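# Load a white part from the tote into the mould nest

## Task

Pick one white plastic part out of the blue tote and put it into the empty nest of the rotary-table mould closest to the arms, with its narrow end pointing down and pressed fully home. The tote must stay upright in its original spot with the remaining parts still inside. Finally release, so that neither arm is in contact with any loose object.

## Robot and tools

Robot: two arms, left_arm and right_arm, each ending in a two-finger gripper. The fingers extend along the gripper's own +z axis and close along its y axis. end_effector_position is the point midway between the finger pads, just under 1 cm behind the tips.

Frame: every reported pose, velocity and target uses the scene frame. Its origin sits at table-top height, halfway between the two nominal arm bases. +x points out over the table, +z points up, and left_arm is on the +y side (image left/right does not follow arm names). Real bases are slightly offset from nominal; a BASES line, if present, gives their calibrated places. Reported positions and orientations can be wrong by a few cm, worse at long reach.

The 14-number row, used by both motion tools: numbers 1-7 are left_arm (dx, dy, dz, rx, ry, rz, opening), numbers 8-14 are right_arm in the same order. Every value lies in [-1, 1]. dx..rz are an offset, not a pose: measured along the scene axes, starting from that arm's Hand target at the moment the action or move begins, with rotation about the Hand target's position. 1.0 equals 0.6 m of travel or 180 degrees of turn; rx, ry, rz form one rotation vector. Repeating the same offset moves the arm further. Six zeros for an arm re-requests its current Hand target. Opening is absolute, not an offset: +1 fully open (about 87 mm between pads), +0.5 about 69 mm, 0 about 43 mm, -0.5 about 18 mm, -1 shut. A 0 in the opening slot is a real command, so to keep a gripper as it is, resend its current value.

execute_actions: argument actions is a list of actions; each action is a list of up to 15 rows; each row is one 1/30 s step. Fewer than 15 rows means the last row is held for the remaining steps. All rows in one action are counted from the same start pose, not chained. An empty list just returns the full state. Optional cameras: list of camera names; omitted, null or ["all"] gives every camera, [] gives none, an unknown name invalidates the call.

move: target is either one 14-number row or a list of up to 15 rows; every row is an offset from the same starting Hand targets, not from the previous target. The gripper follows a straight line and turns the short way. speed is m/s, 0.002 to 0.5, default 0.25 (turn rate capped at twice that in rad/s), given as one number or one per target. blend (m) rounds corners of a list; 0 stops at each point. opening_speed (per second on the -1..+1 scale, at least 0.2) ramps the fingers. blocking=false returns after about 0.5 s while the move continues. Paths stop after 10 s even if short. Moves do not avoid obstacles or the other arm; faster moves hit harder and lag more. Route around an arm's own base rather than near it, or its shoulder posture may flip. The result adds a move: line ending in done, off_target, moving, held or fault; limits=paced means the pose was clipped, limits=held means a check withheld steps.

wait: seconds from 0 to 10; arms keep their last command. stop: brakes a running move. zoom_image: camera (cam_head_left, cam_head_right, cam_high, cam_low, cam_left_wrist, cam_right_wrist) and region [x0, y0, x1, y1] in image pixels, at most 504 by 504, from that camera's latest image. finished_scene: scene, the number of the scene being closed; irreversible.

Controller behaviour: each step, the commanded pose is clipped to within 100 mm and 20 degrees of the measured pose, so one action may fall short. Hand target in results is the last commanded (clipped) pose; the gripper often rests short of it, sags under weight and tilts at long reach. Check position and orientation after each move and send the missing difference as a further offset. If an arm is pressing on something, command its target back past the gripper to relieve it.

Results: end_effector_position (m) and end_effector_quat_wxyz, Hand target, Tool commands, grip_measured (on the opening scale), Joint positions (gripper last, 0 closed to 1 open), velocities (omitted or "within noise" when still), joint torques (joints 1-3 wrap sign beyond ±28 N m). Joint ranges in rad: waist -2.618..3.054, shoulder 0..3.142, elbow 0..3.142 (straight at 2.901), wrist pitch -1.571..1.571, wrist yaw -1.571..1.571, wrist roll -2.094..2.094. All six cameras are 896x504; calibration (K, distortion, T_world_to_cam) is provided and wrist views may lag during motion.

Gripping: note grip_measured when the pads first touch, then command about 0.04 below that for a firm hold (less for a lighter one). Close gently; a fast close squeezes too hard.

Heat: holding loads, reaching far or pushing at an unreachable pose warms motors. MOTOR HOT appears at 75 °C; at 90 °C the arm folds and stops working; at 100 °C it collapses.

Avoid: dropping the part, opening while it still moves, fast impacts, strong pushes, arms squeezing against each other, tipping or shifting the tote, and anything leaving the table. Loose objects may be nudged and a held part briefly pulled, so confirm the grip and the seating visually before releasing and backing away.

Each tool is called after ">>>" by a JSON object that holds its "op" and its "data".

## Session

>>> {"op": "execute_actions", "data": {"actions": []}}

Scene clock: 0.00 s.
left_arm: end_effector_position=(+0.1813, +0.0587, +0.1706) grip_measured=+1.000 end_effector_quat_wxyz=(+0.381, +0.107, +0.910, +0.125) | right_arm: end_effector_position=(+0.4298, -0.5410, +0.2845) grip_measured=+0.985 end_effector_quat_wxyz=(+0.454, -0.058, +0.884, +0.100)
Joint positions: left_arm=[-1.371 1.684 1.377 -1.277 -0.824 -1.154 1] | right_arm=[-0.527 1.9 1.947 -0.845 -0.654 -0.408 0.993]
Joint velocities: within noise
Joint torques (N m): no reading
Motor temperatures (°C): left_arm=[30 35 38 29 27 29 29] | right_arm=[31 41 36 30 27 28 31]
Heat: left arm: 38 °C; right arm: 41 °C.
Hand target: left_arm +0.1818, +0.0576, +0.1733; +0.383, +0.105, +0.910, +0.121 | right_arm +0.4302, -0.5411, +0.2951; +0.464, -0.063, +0.878, +0.093
Tool commands: left_gripper/opening=+1.0 right_gripper/opening=+1.0

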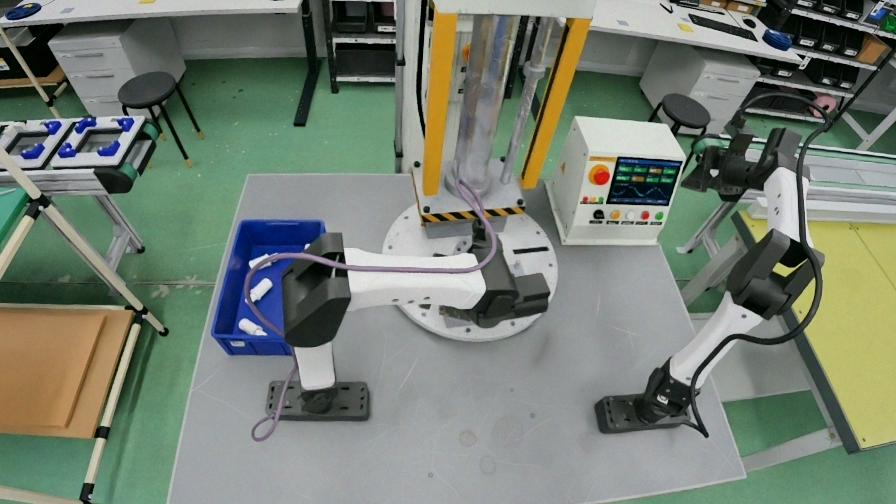

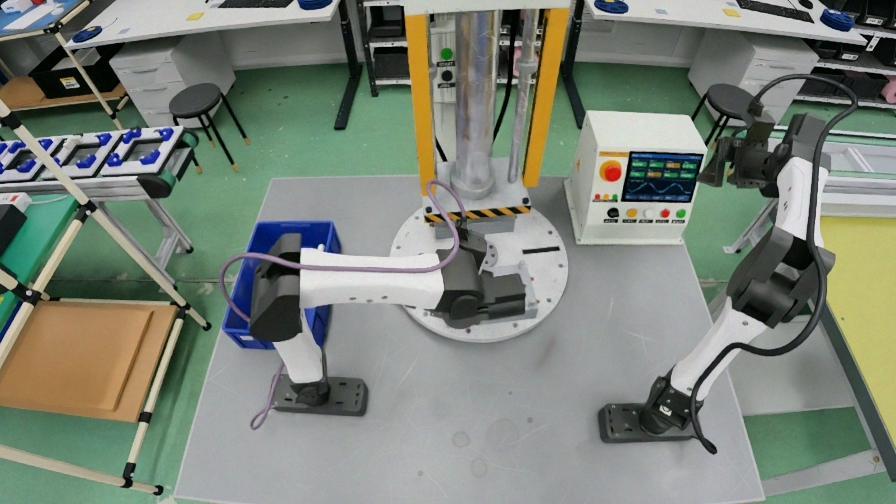

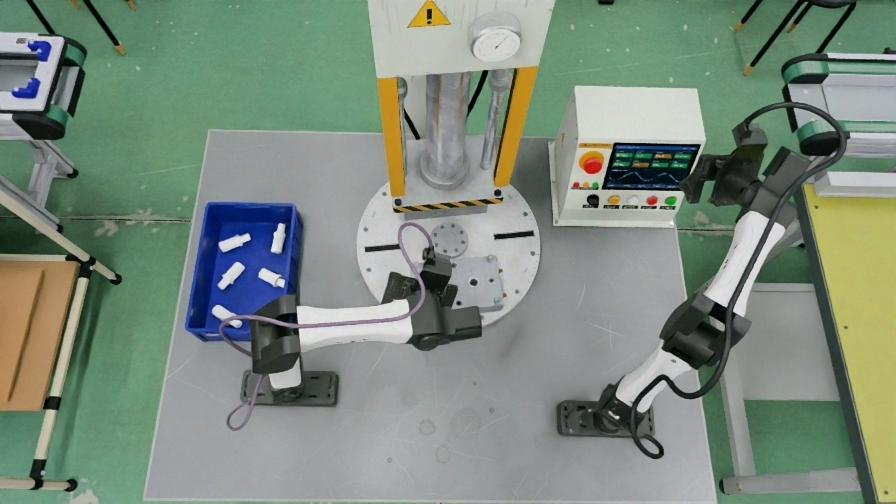

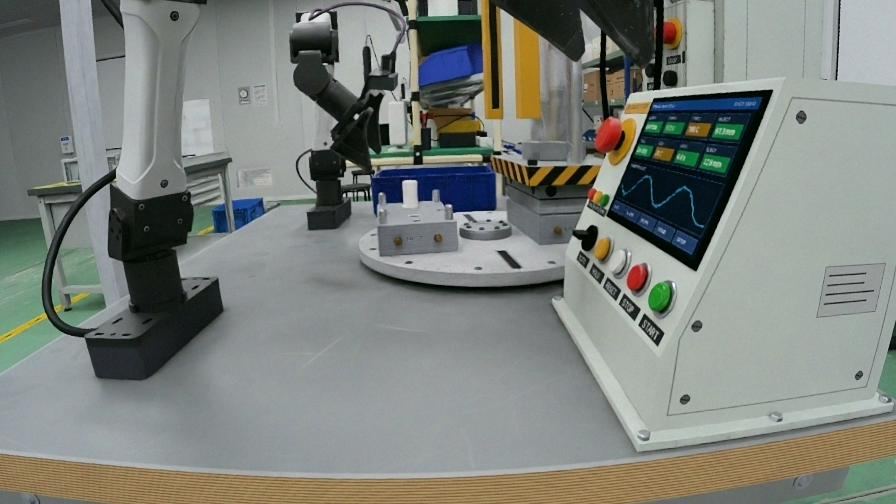

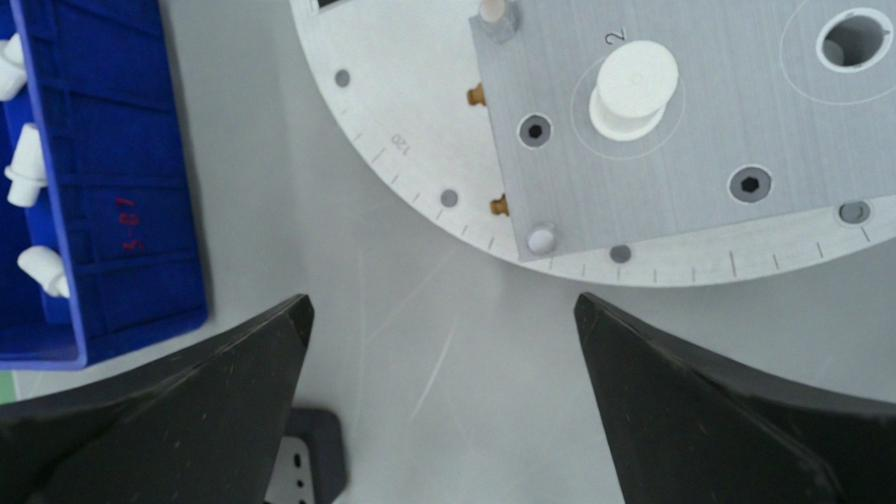

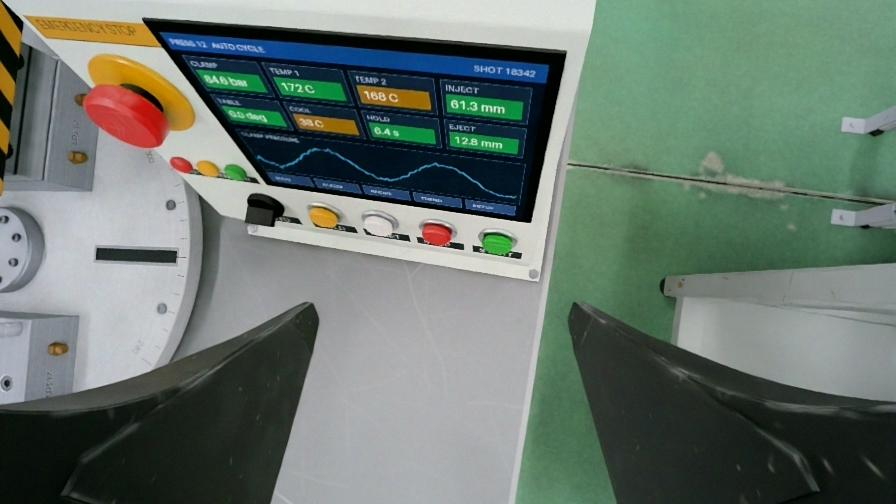

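>>> {"op": "zoom_image", "data": {"camera": "cam_high", "region": [180, 190, 310, 350]}}

>>> {"op": "zoom_image", "data": {"camera": "cam_low", "region": [340, 150, 580, 290]}}

>>> {"op": "zoom_image", "data": {"camera": "cam_left_wrist", "region": [440, 0, 896, 290]}}

>>> {"op": "zoom_image", "data": {"camera": "cam_head_left", "region": [200, 200, 350, 370]}}

Scaled by 3.150 from the camera's 896x504 image, which has a finer 1280x720 frame.

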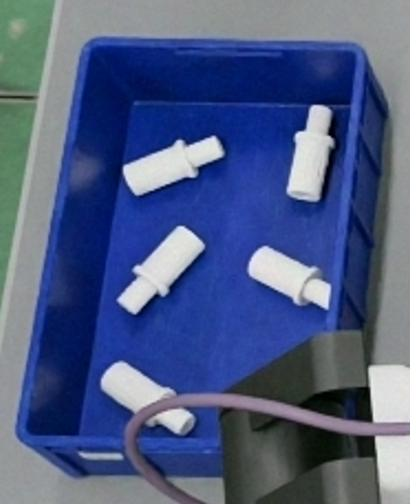

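Scaled by 2.100 from the camera's 896x504 image, which has a finer 1280x720 frame.

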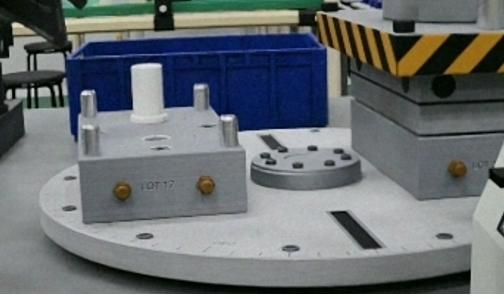

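Scaled by 1.105 from the camera's 896x504 image, which has a finer 1280x720 frame.

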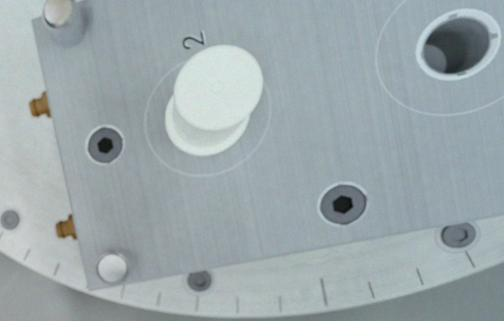

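Scaled by 2.965 from the camera's 896x504 image, which has a finer 1280x720 frame.

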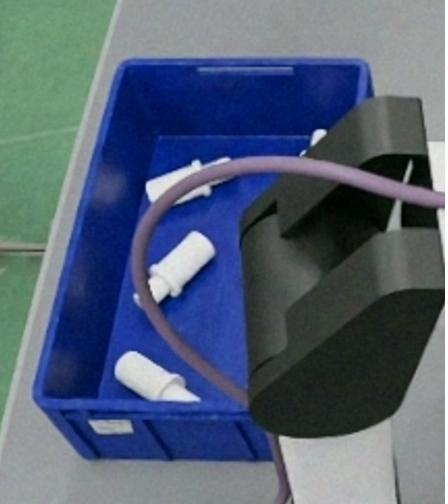

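>>> {"op": "move", "data": {"target": [[0.15,0.2,0.18,-0.07,0.06,0.13,1,0,0,0,0,0,0,1],[0.097,0.62,0.22,-0.211,0.187,0.392,1,0,0,0,0,0,0,1]], "blend": 0.08}}

Scene clock: 53.77 s.
left_arm: end_effector_position=(+0.2386, +0.4285, +0.3013) grip_measured=+1.000 end_effector_quat_wxyz=(+0.174, -0.512, +0.841, -0.003) | right_arm: end_effector_position=(+0.4298, -0.5410, +0.2845) grip_measured=+0.985 end_effector_quat_wxyz=(+0.454, -0.058, +0.884, +0.100)
Joint positions: left_arm=[0.6 1.41 1.764 -1.575 0.019 -0.508 1] | right_arm=[-0.527 1.9 1.947 -0.845 -0.654 -0.408 0.993]
Joint torques (N m): left_arm=[1.26 -2.99 8.8 0.85 0.17 0.13] | right_arm=[-0.23 -9.02 7.3 1.75 -0.22 -0.02]
Motor temperatures (°C): left_arm=[30 39 41 29 28 29 28] | right_arm=[31 50 42 33 27 28 31]
Heat: left arm: 41 °C; right arm: 50 °C.
Hand target: left_arm +0.2400, +0.4295, +0.3052; +0.000, -0.515, +0.857, +0.000 | right_arm +0.4302, -0.5411, +0.2951; +0.464, -0.063, +0.878, +0.093
Off the commanded pose: left_arm 0.004 m, 20 deg; orientation clipped | right_arm 0.011 m, 2 deg.
joint sent to its limit (left arm) — joint 4 (wrist pitch), lower limit. The joint targets are off in orientation, not in position.
move: off_target (left_arm, right_arm); limits=paced
camera_calibration:
cam_left_wrist: T_world_to_cam=[[0.860508, -0.472083, 0.191475, -0.0640507], [-0.494137, -0.682048, 0.539109, 0.269405], [-0.123909, -0.558523, -0.820182, 0.650869], [0, 0, 0, 1]]

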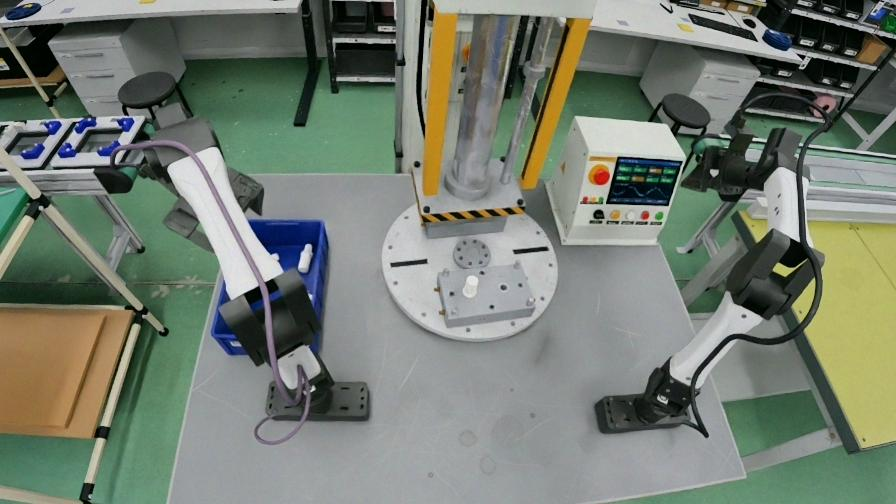

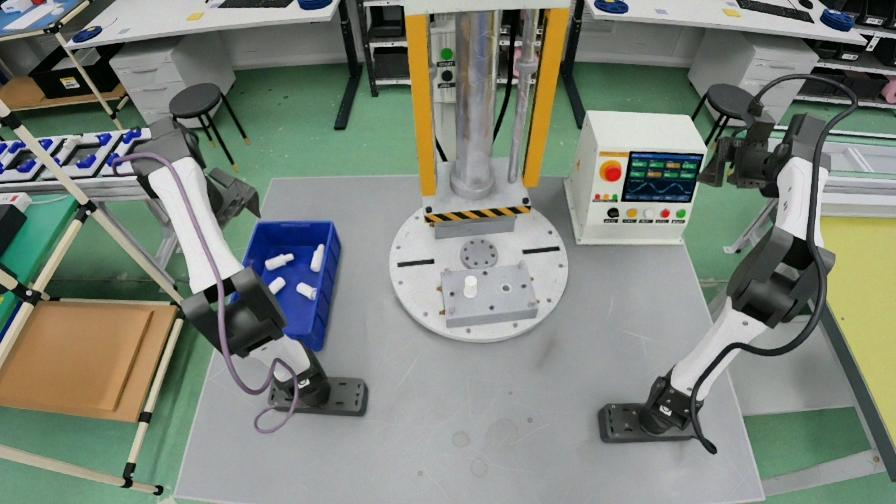

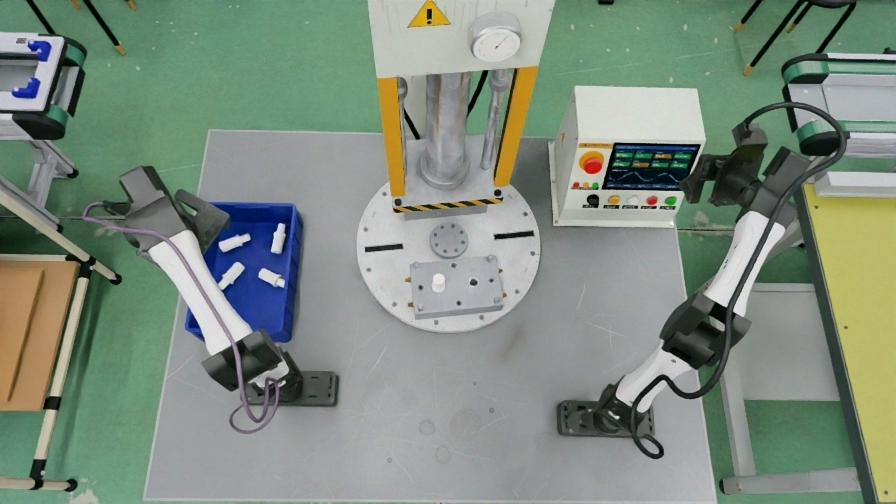

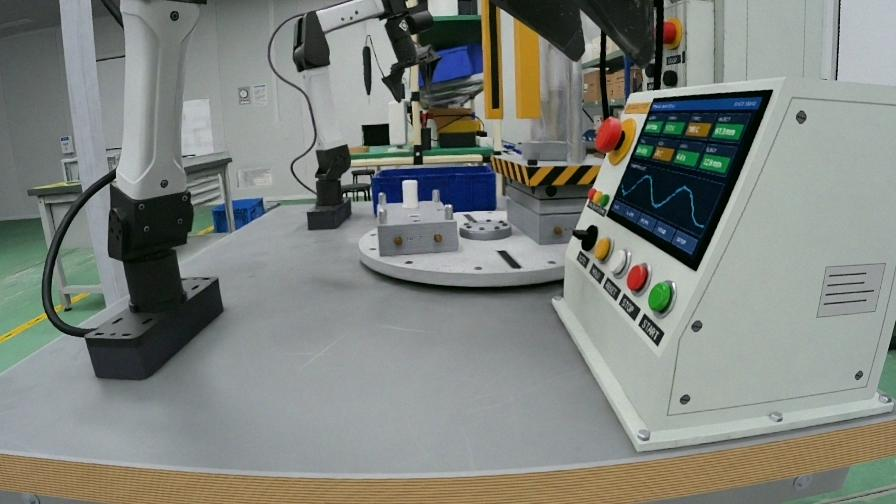

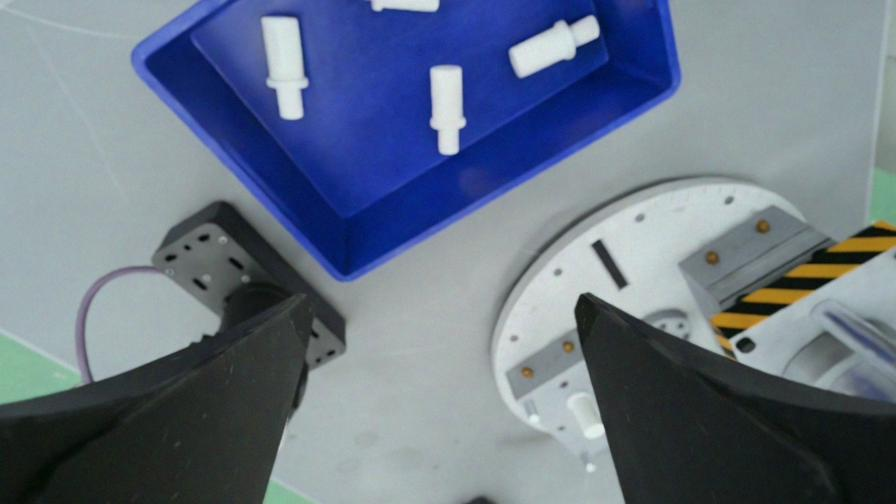

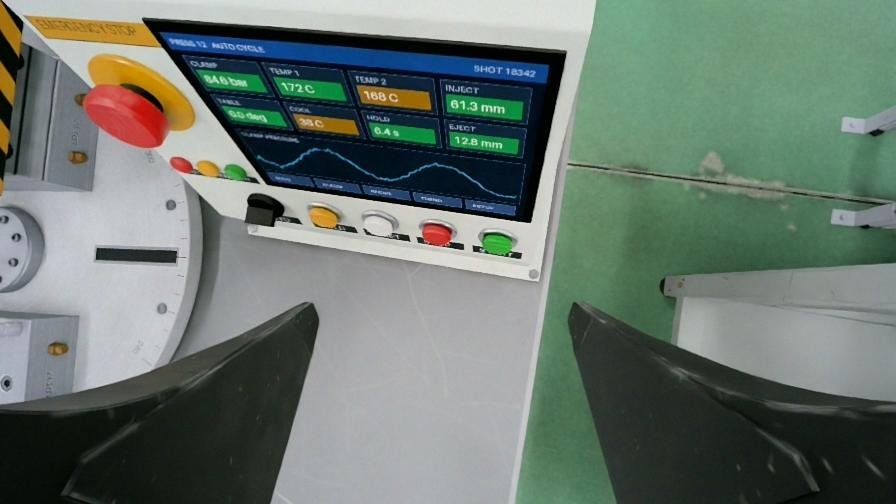

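>>> {"op": "move", "data": {"target": [0.085,-0.051,-0.275,0,0,0,0.4,0,0,0,0,0,0,1], "cameras": ["cam_left_wrist","cam_head_right"]}}

Scene clock: 79.03 s.
left_arm: end_effector_position=(+0.2889, +0.3982, +0.1445) grip_measured=+0.400 end_effector_quat_wxyz=(+0.000, -0.513, +0.858, -0.005) | right_arm: end_effector_position=(+0.4298, -0.5410, +0.2845) grip_measured=+0.985 end_effector_quat_wxyz=(+0.454, -0.058, +0.884, +0.100)
Joint positions: left_arm=[0.417 1.695 1.398 -1.272 0.01 -0.672 0.7] | right_arm=[-0.527 1.9 1.947 -0.845 -0.654 -0.408 0.993]
Joint torques (N m): left_arm=[0.25 -5.86 6.63 0.45 -0.04 -0.08] | right_arm=[-0.4 -8.91 7.36 1.72 -0.24 0.01]
Hand target: left_arm +0.2911, +0.3989, +0.1402; +0.001, -0.515, +0.857, +0.000 | right_arm +0.4302, -0.5411, +0.2951; +0.464, -0.063, +0.878, +0.093
Off the commanded pose: left_arm 0.005 m, 1 deg | right_arm 0.011 m, 2 deg.
move: off_target (right_arm)
camera_calibration:
cam_left_wrist: T_world_to_cam=[[0.88354, -0.468061, 0.016621, -0.0745435], [-0.307911, -0.553758, 0.773656, 0.21942], [-0.352914, -0.688674, -0.633388, 0.602543], [0, 0, 0, 1]]
Images, in order: cam_head_right, cam_left_wrist.

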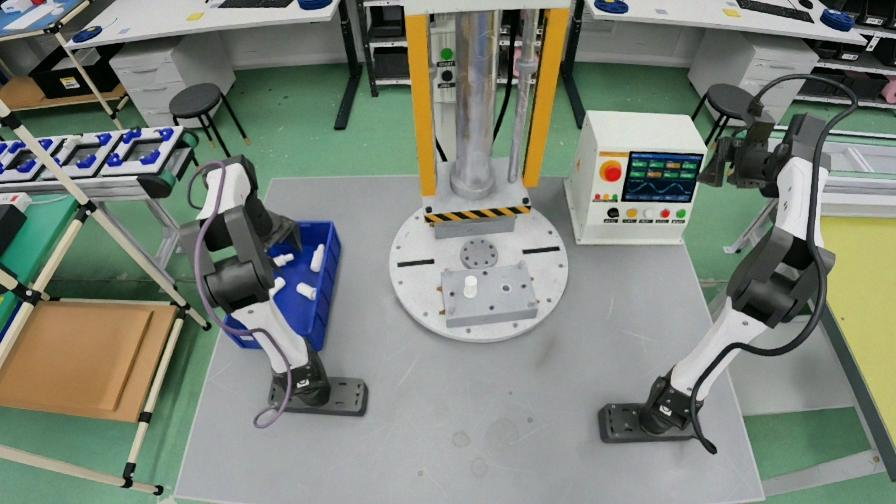

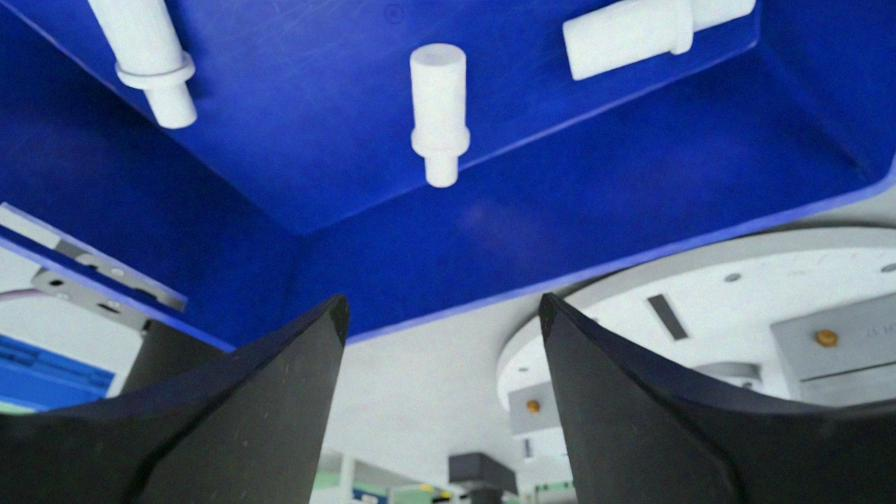

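>>> {"op": "move", "data": {"target": [0.003,0,-0.207,0,0,-0.003,0.4,0,0,0,0,0,0,1], "speed": 0.12, "cameras": ["cam_left_wrist","cam_head_right","cam_high"]}}

Scene clock: 87.70 s.
left_arm: end_effector_position=(+0.2929, +0.3993, +0.0240) grip_measured=+0.400 end_effector_quat_wxyz=(+0.004, -0.510, +0.860, -0.002) | right_arm: end_effector_position=(+0.4298, -0.5410, +0.2845) grip_measured=+0.985 end_effector_quat_wxyz=(+0.454, -0.058, +0.884, +0.100)
Joint positions: left_arm=[0.411 1.838 1.069 -0.795 0.002 -0.672 0.7] | right_arm=[-0.527 1.9 1.947 -0.845 -0.654 -0.408 0.993]
Joint torques (N m): left_arm=[0.57 -5.59 5.31 0.57 0.03 -0.02] | right_arm=[-0.38 -8.92 7.31 1.75 -0.24 0]
Hand target: left_arm +0.2928, +0.3990, +0.0160; +0.000, -0.511, +0.860, +0.000 | right_arm +0.4302, -0.5411, +0.2951; +0.464, -0.063, +0.878, +0.093
Off the commanded pose: left_arm 0.008 m, 0 deg | right_arm 0.011 m, 2 deg.
move: off_target (right_arm)
camera_calibration:
cam_left_wrist: T_world_to_cam=[[0.88047, -0.473885, 0.014332, -0.0723402], [-0.313102, -0.558505, 0.76814, 0.318011], [-0.356006, -0.680812, -0.640121, 0.526275], [0, 0, 0, 1]]
Images, in order: cam_head_right, cam_high, cam_left_wrist.

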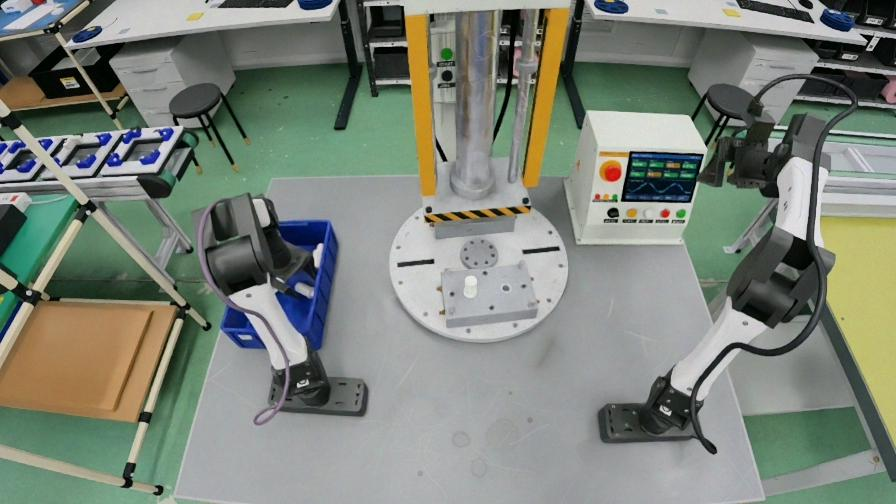

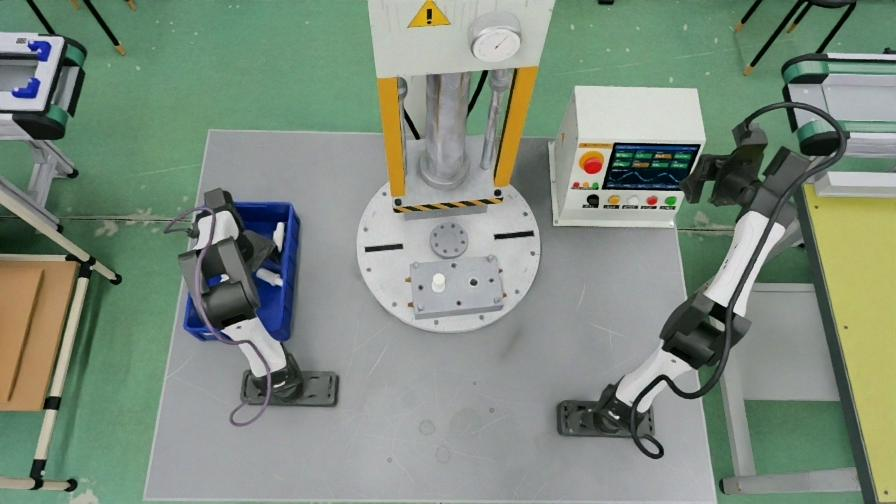

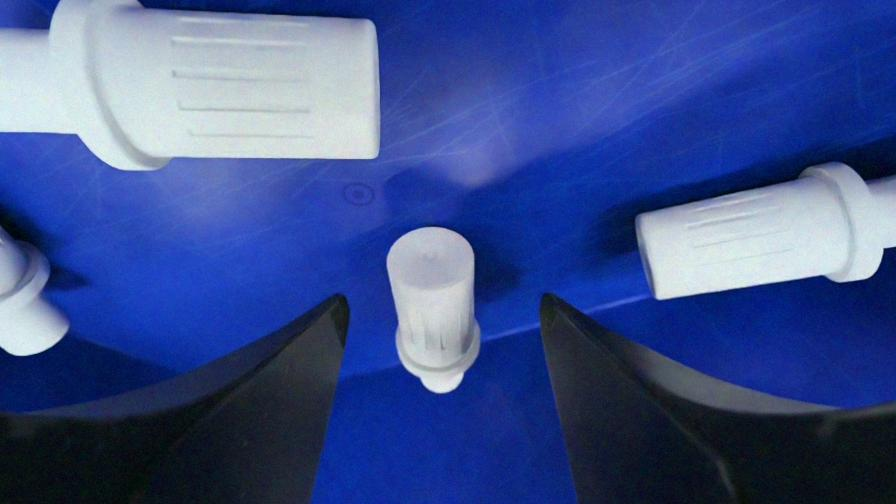

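>>> {"op": "move", "data": {"target": [0,0,0,0,0,0,-0.6,0,0,0,0,0,0,1], "opening_speed": 0.6, "cameras": ["cam_left_wrist"]}}

Scene clock: 94.10 s.
left_arm: end_effector_position=(+0.2930, +0.3993, +0.0240) grip_measured=-0.347 end_effector_quat_wxyz=(+0.004, -0.510, +0.860, -0.002) | right_arm: end_effector_position=(+0.4298, -0.5410, +0.2845) grip_measured=+0.985 end_effector_quat_wxyz=(+0.454, -0.058, +0.884, +0.100)
Joint positions: left_arm=[0.411 1.838 1.069 -0.795 0.002 -0.672 0.327] | right_arm=[-0.527 1.9 1.947 -0.845 -0.654 -0.408 0.993]
Joint velocities: left_arm=[within noise] | right_arm=[-0.012 0.002 0.007 -0.066 0.051 -0.168 -0.003]
Joint torques (N m): left_arm=[0.55 -5.61 5.31 0.56 0.04 -0.02] | right_arm=[-0.31 -9.01 7.45 1.75 -0.26 -0.01]
Hand target: left_arm +0.2928, +0.3990, +0.0160; +0.001, -0.511, +0.860, +0.000 | right_arm +0.4302, -0.5411, +0.2951; +0.464, -0.063, +0.878, +0.093
Off the commanded pose: left_arm 0.008 m, 0 deg | right_arm 0.011 m, 2 deg.
move: off_target (right_arm)
camera_calibration:
cam_left_wrist: T_world_to_cam=[[0.880465, -0.473887, 0.0145715, -0.0724032], [-0.313372, -0.558619, 0.767947, 0.318197], [-0.355781, -0.680717, -0.640347, 0.526225], [0, 0, 0, 1]]
Images, in order: cam_left_wrist.

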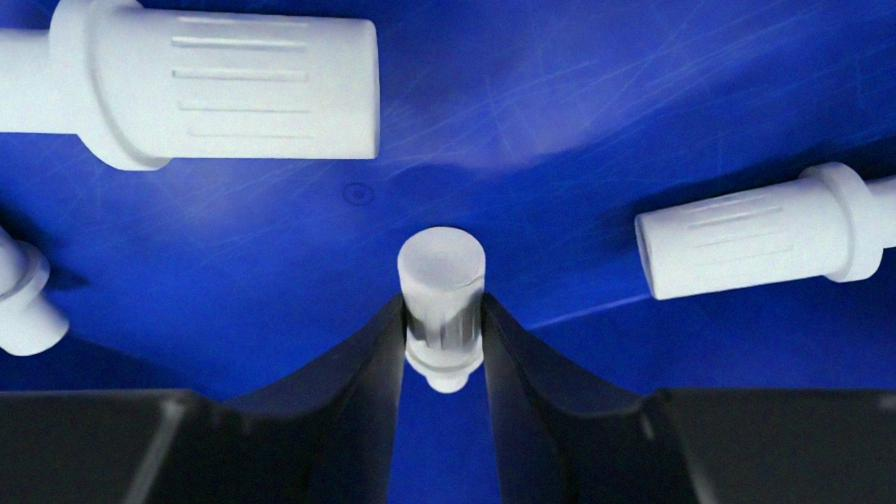

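>>> {"op": "move", "data": {"target": [[0,0,0.307,0,0,0,-0.6,0,0,0,0,0,0,1],[0.08,-0.332,0.407,0.105,-0.244,-0.164,-0.6,0,0,0,0,0,0,1],[-0.155,-0.765,0.407,0.210,-0.488,-0.328,-0.6,0,0,0,0,0,0,1]], "blend": [0.04,0.08,0], "speed": [0.12,0.25,0.2]}}

Scene clock: 141.17 s.
left_arm: end_effector_position=(+0.2024, -0.0587, +0.2695) grip_measured=-0.347 end_effector_quat_wxyz=(+0.701, +0.081, +0.701, -0.100) | right_arm: end_effector_position=(+0.4298, -0.5410, +0.2845) grip_measured=+0.985 end_effector_quat_wxyz=(+0.454, -0.058, +0.884, +0.100)
Joint positions: left_arm=[-1.543 1.586 0.935 0.665 -1.299 -0.013 0.327] | right_arm=[-0.527 1.9 1.947 -0.845 -0.654 -0.408 0.993]
Joint torques (N m): left_arm=[0.06 -4.81 6.52 1.5 0.05 0.13] | right_arm=[-0.25 -8.95 7.31 1.74 -0.21 -0.01]
Hand target: left_arm +0.1998, -0.0600, +0.2601; +0.701, +0.091, +0.701, -0.092 | right_arm +0.4302, -0.5411, +0.2951; +0.464, -0.063, +0.878, +0.093
Off the commanded pose: left_arm 0.010 m, 2 deg | right_arm 0.011 m, 2 deg.
move: off_target (right_arm)
camera_calibration:
cam_left_wrist: T_world_to_cam=[[-0.260721, -0.96484, 0.033301, -0.016131], [-0.747372, 0.179881, -0.639591, 0.355908], [0.611113, -0.191643, -0.767993, 0.206856], [0, 0, 0, 1]]

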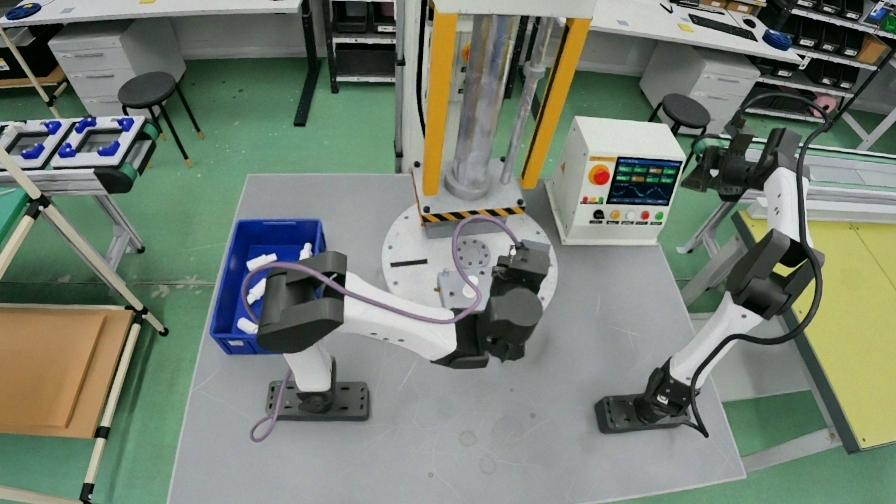

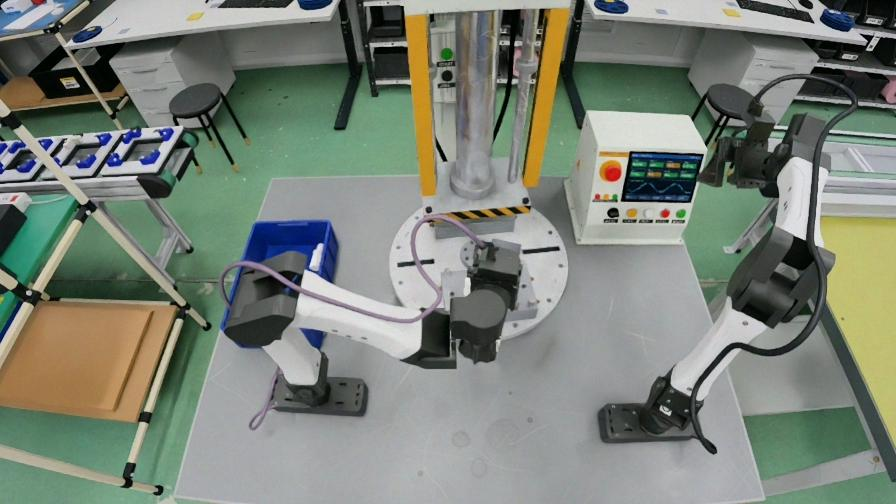

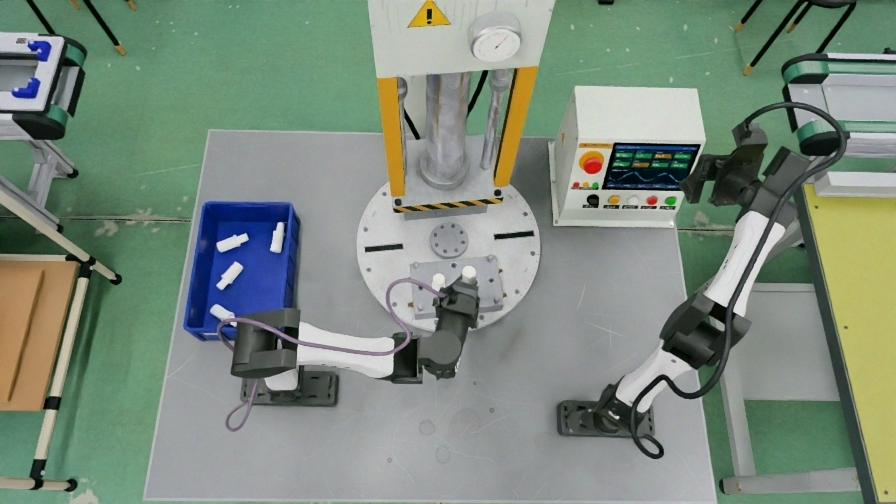

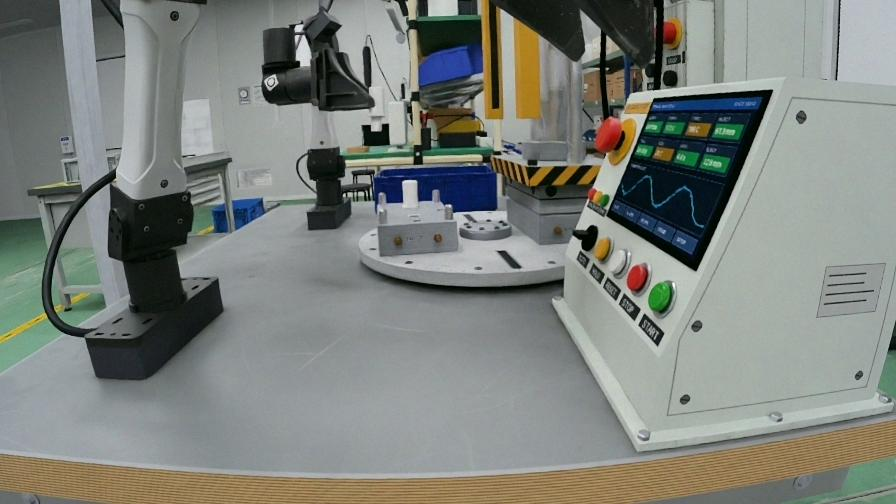

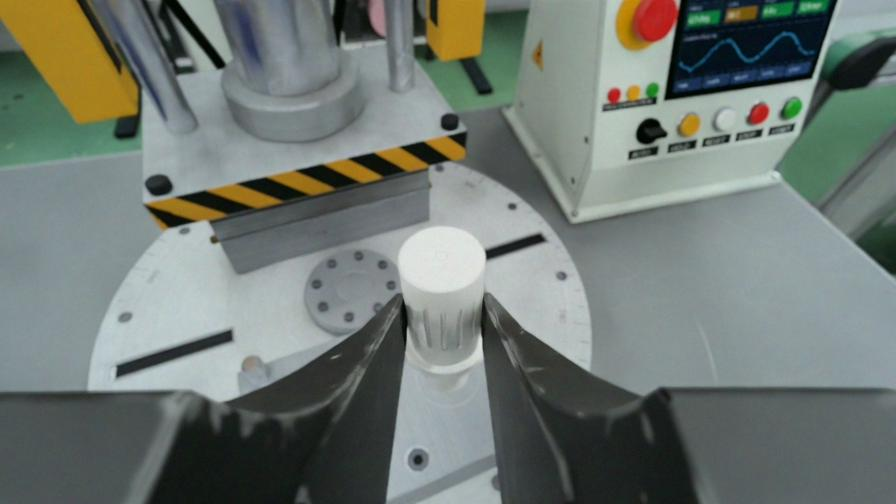

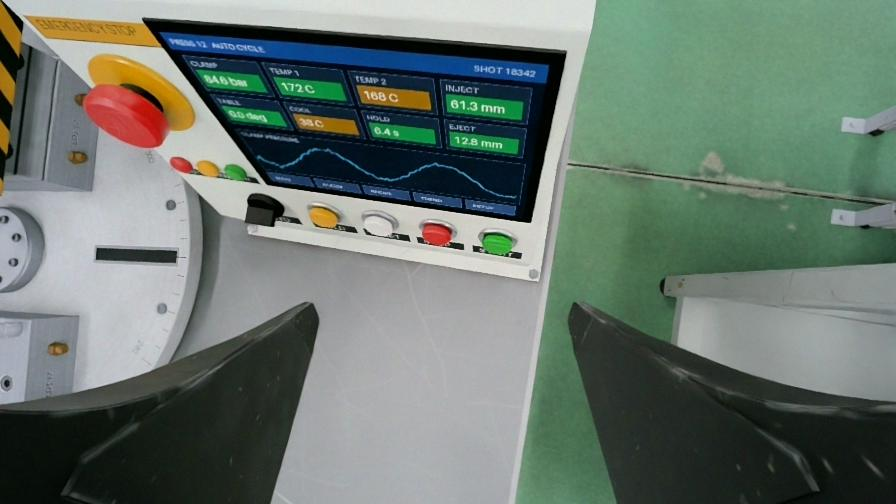

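>>> {"op": "move", "data": {"target": [-0.175,0.05,-0.03,0,0,0,-0.6,0,0,0,0,0,0,1], "cameras": ["cam_left_wrist"]}}

Scene clock: 153.30 s.
left_arm: end_effector_position=(+0.0946, -0.0358, +0.2366) grip_measured=-0.347 end_effector_quat_wxyz=(+0.700, +0.126, +0.696, -0.102) | right_arm: end_effector_position=(+0.4298, -0.5410, +0.2845) grip_measured=+0.985 end_effector_quat_wxyz=(+0.454, -0.058, +0.884, +0.100)
Joint positions: left_arm=[-1.882 1.578 0.813 0.691 -1.571 -0.041 0.327] | right_arm=[-0.527 1.9 1.947 -0.845 -0.654 -0.408 0.993]
Joint torques (N m): left_arm=[0.47 -7.88 6.12 1.3 -0.05 -0.09] | right_arm=[-0.4 -8.88 7.21 1.76 -0.25 -0.02]
Hand target: left_arm +0.0948, -0.0300, +0.2423; +0.701, +0.091, +0.701, -0.092 | right_arm +0.4302, -0.5411, +0.2951; +0.464, -0.063, +0.878, +0.093
Off the commanded pose: left_arm 0.008 m, 4 deg | right_arm 0.011 m, 2 deg.
joint sent to its limit (left arm) — joint 5 (wrist yaw), lower limit. The joint targets are off in orientation, not in position.
move: off_target (left_arm, right_arm)
camera_calibration:
cam_left_wrist: T_world_to_cam=[[-0.324828, -0.945383, -0.027173, -0.0000044886], [-0.723663, 0.266939, -0.636439, 0.250321], [0.608932, -0.187069, -0.770848, 0.252965], [0, 0, 0, 1]]
Images, in order: cam_left_wrist.

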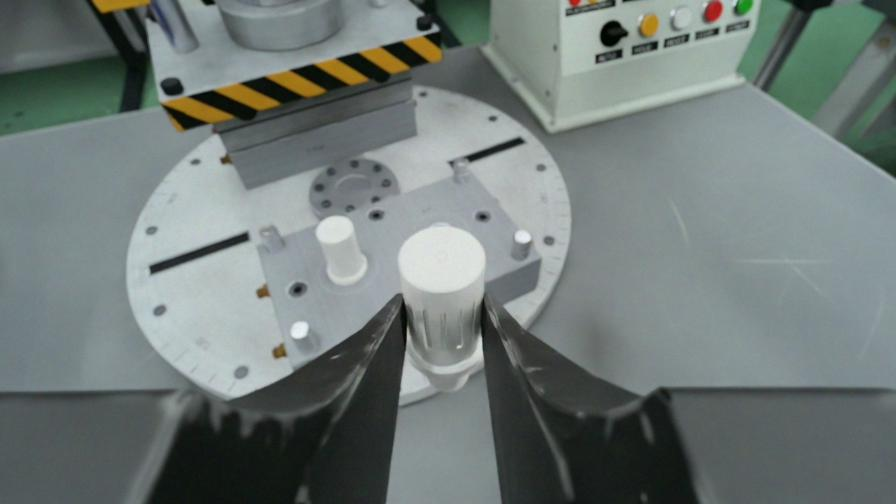

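>>> {"op": "move", "data": {"target": [0.03,0.08,0.02,0,0,0,-0.6,0,0,0,0,0,0,1], "cameras": ["cam_left_wrist"]}}

>>> {"op": "zoom_image", "data": {"camera": "cam_left_wrist", "region": [250, 130, 600, 400]}}

Scene clock: 159.53 s.
left_arm: end_effector_position=(+0.1105, +0.0118, +0.2547) grip_measured=-0.347 end_effector_quat_wxyz=(+0.697, +0.107, +0.699, -0.117) | right_arm: end_effector_position=(+0.4298, -0.5410, +0.2845) grip_measured=+0.985 end_effector_quat_wxyz=(+0.454, -0.058, +0.884, +0.100)
Joint positions: left_arm=[-1.882 1.343 0.662 0.69 -1.576 -0.007 0.327] | right_arm=[-0.527 1.9 1.947 -0.845 -0.654 -0.408 0.993]
Joint torques (N m): left_arm=[0.95 -5.27 6.26 1.1 0.02 0.1] | right_arm=[-0.29 -8.94 7.28 1.74 -0.23 0.02]
Hand target: left_arm +0.1127, +0.0179, +0.2542; +0.701, +0.091, +0.701, -0.092 | right_arm +0.4302, -0.5411, +0.2951; +0.464, -0.063, +0.878, +0.093
Off the commanded pose: left_arm 0.007 m, 3 deg | right_arm 0.011 m, 2 deg.
joint sent to its limit (left arm) — joint 5 (wrist yaw), lower limit. The joint targets are off in orientation, not in position.
move: off_target (left_arm, right_arm)
camera_calibration:
cam_left_wrist: T_world_to_cam=[[-0.320174, -0.947103, 0.0220312, 0.0376543], [-0.73483, 0.233602, -0.636754, 0.262359], [0.597925, -0.220061, -0.770752, 0.267637], [0, 0, 0, 1]]
Images, in order: cam_left_wrist.

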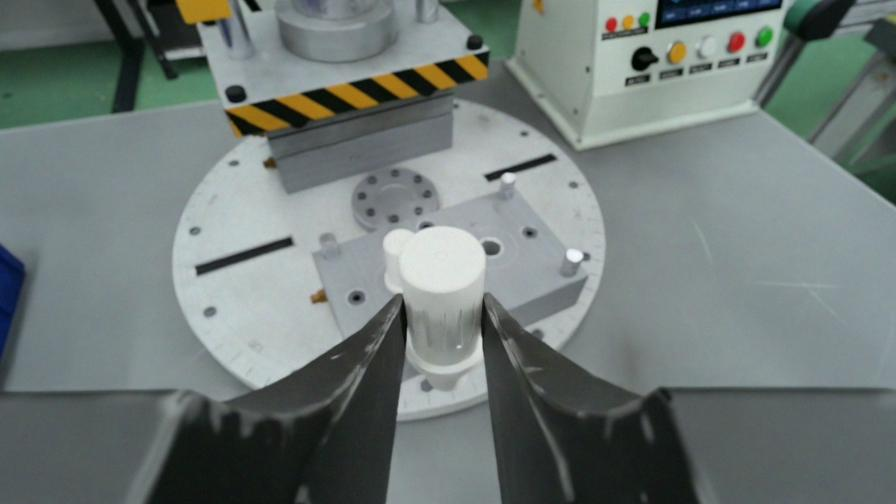

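Scaled by 1.440 from the camera's 896x504 image, which has a finer 1280x720 frame.

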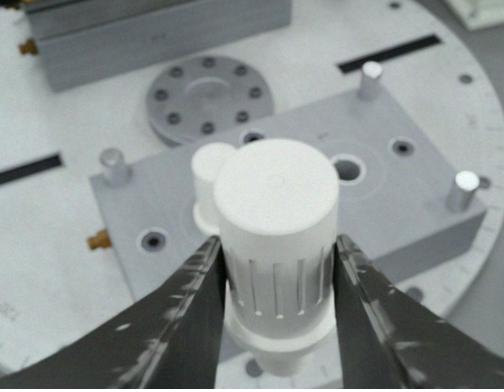

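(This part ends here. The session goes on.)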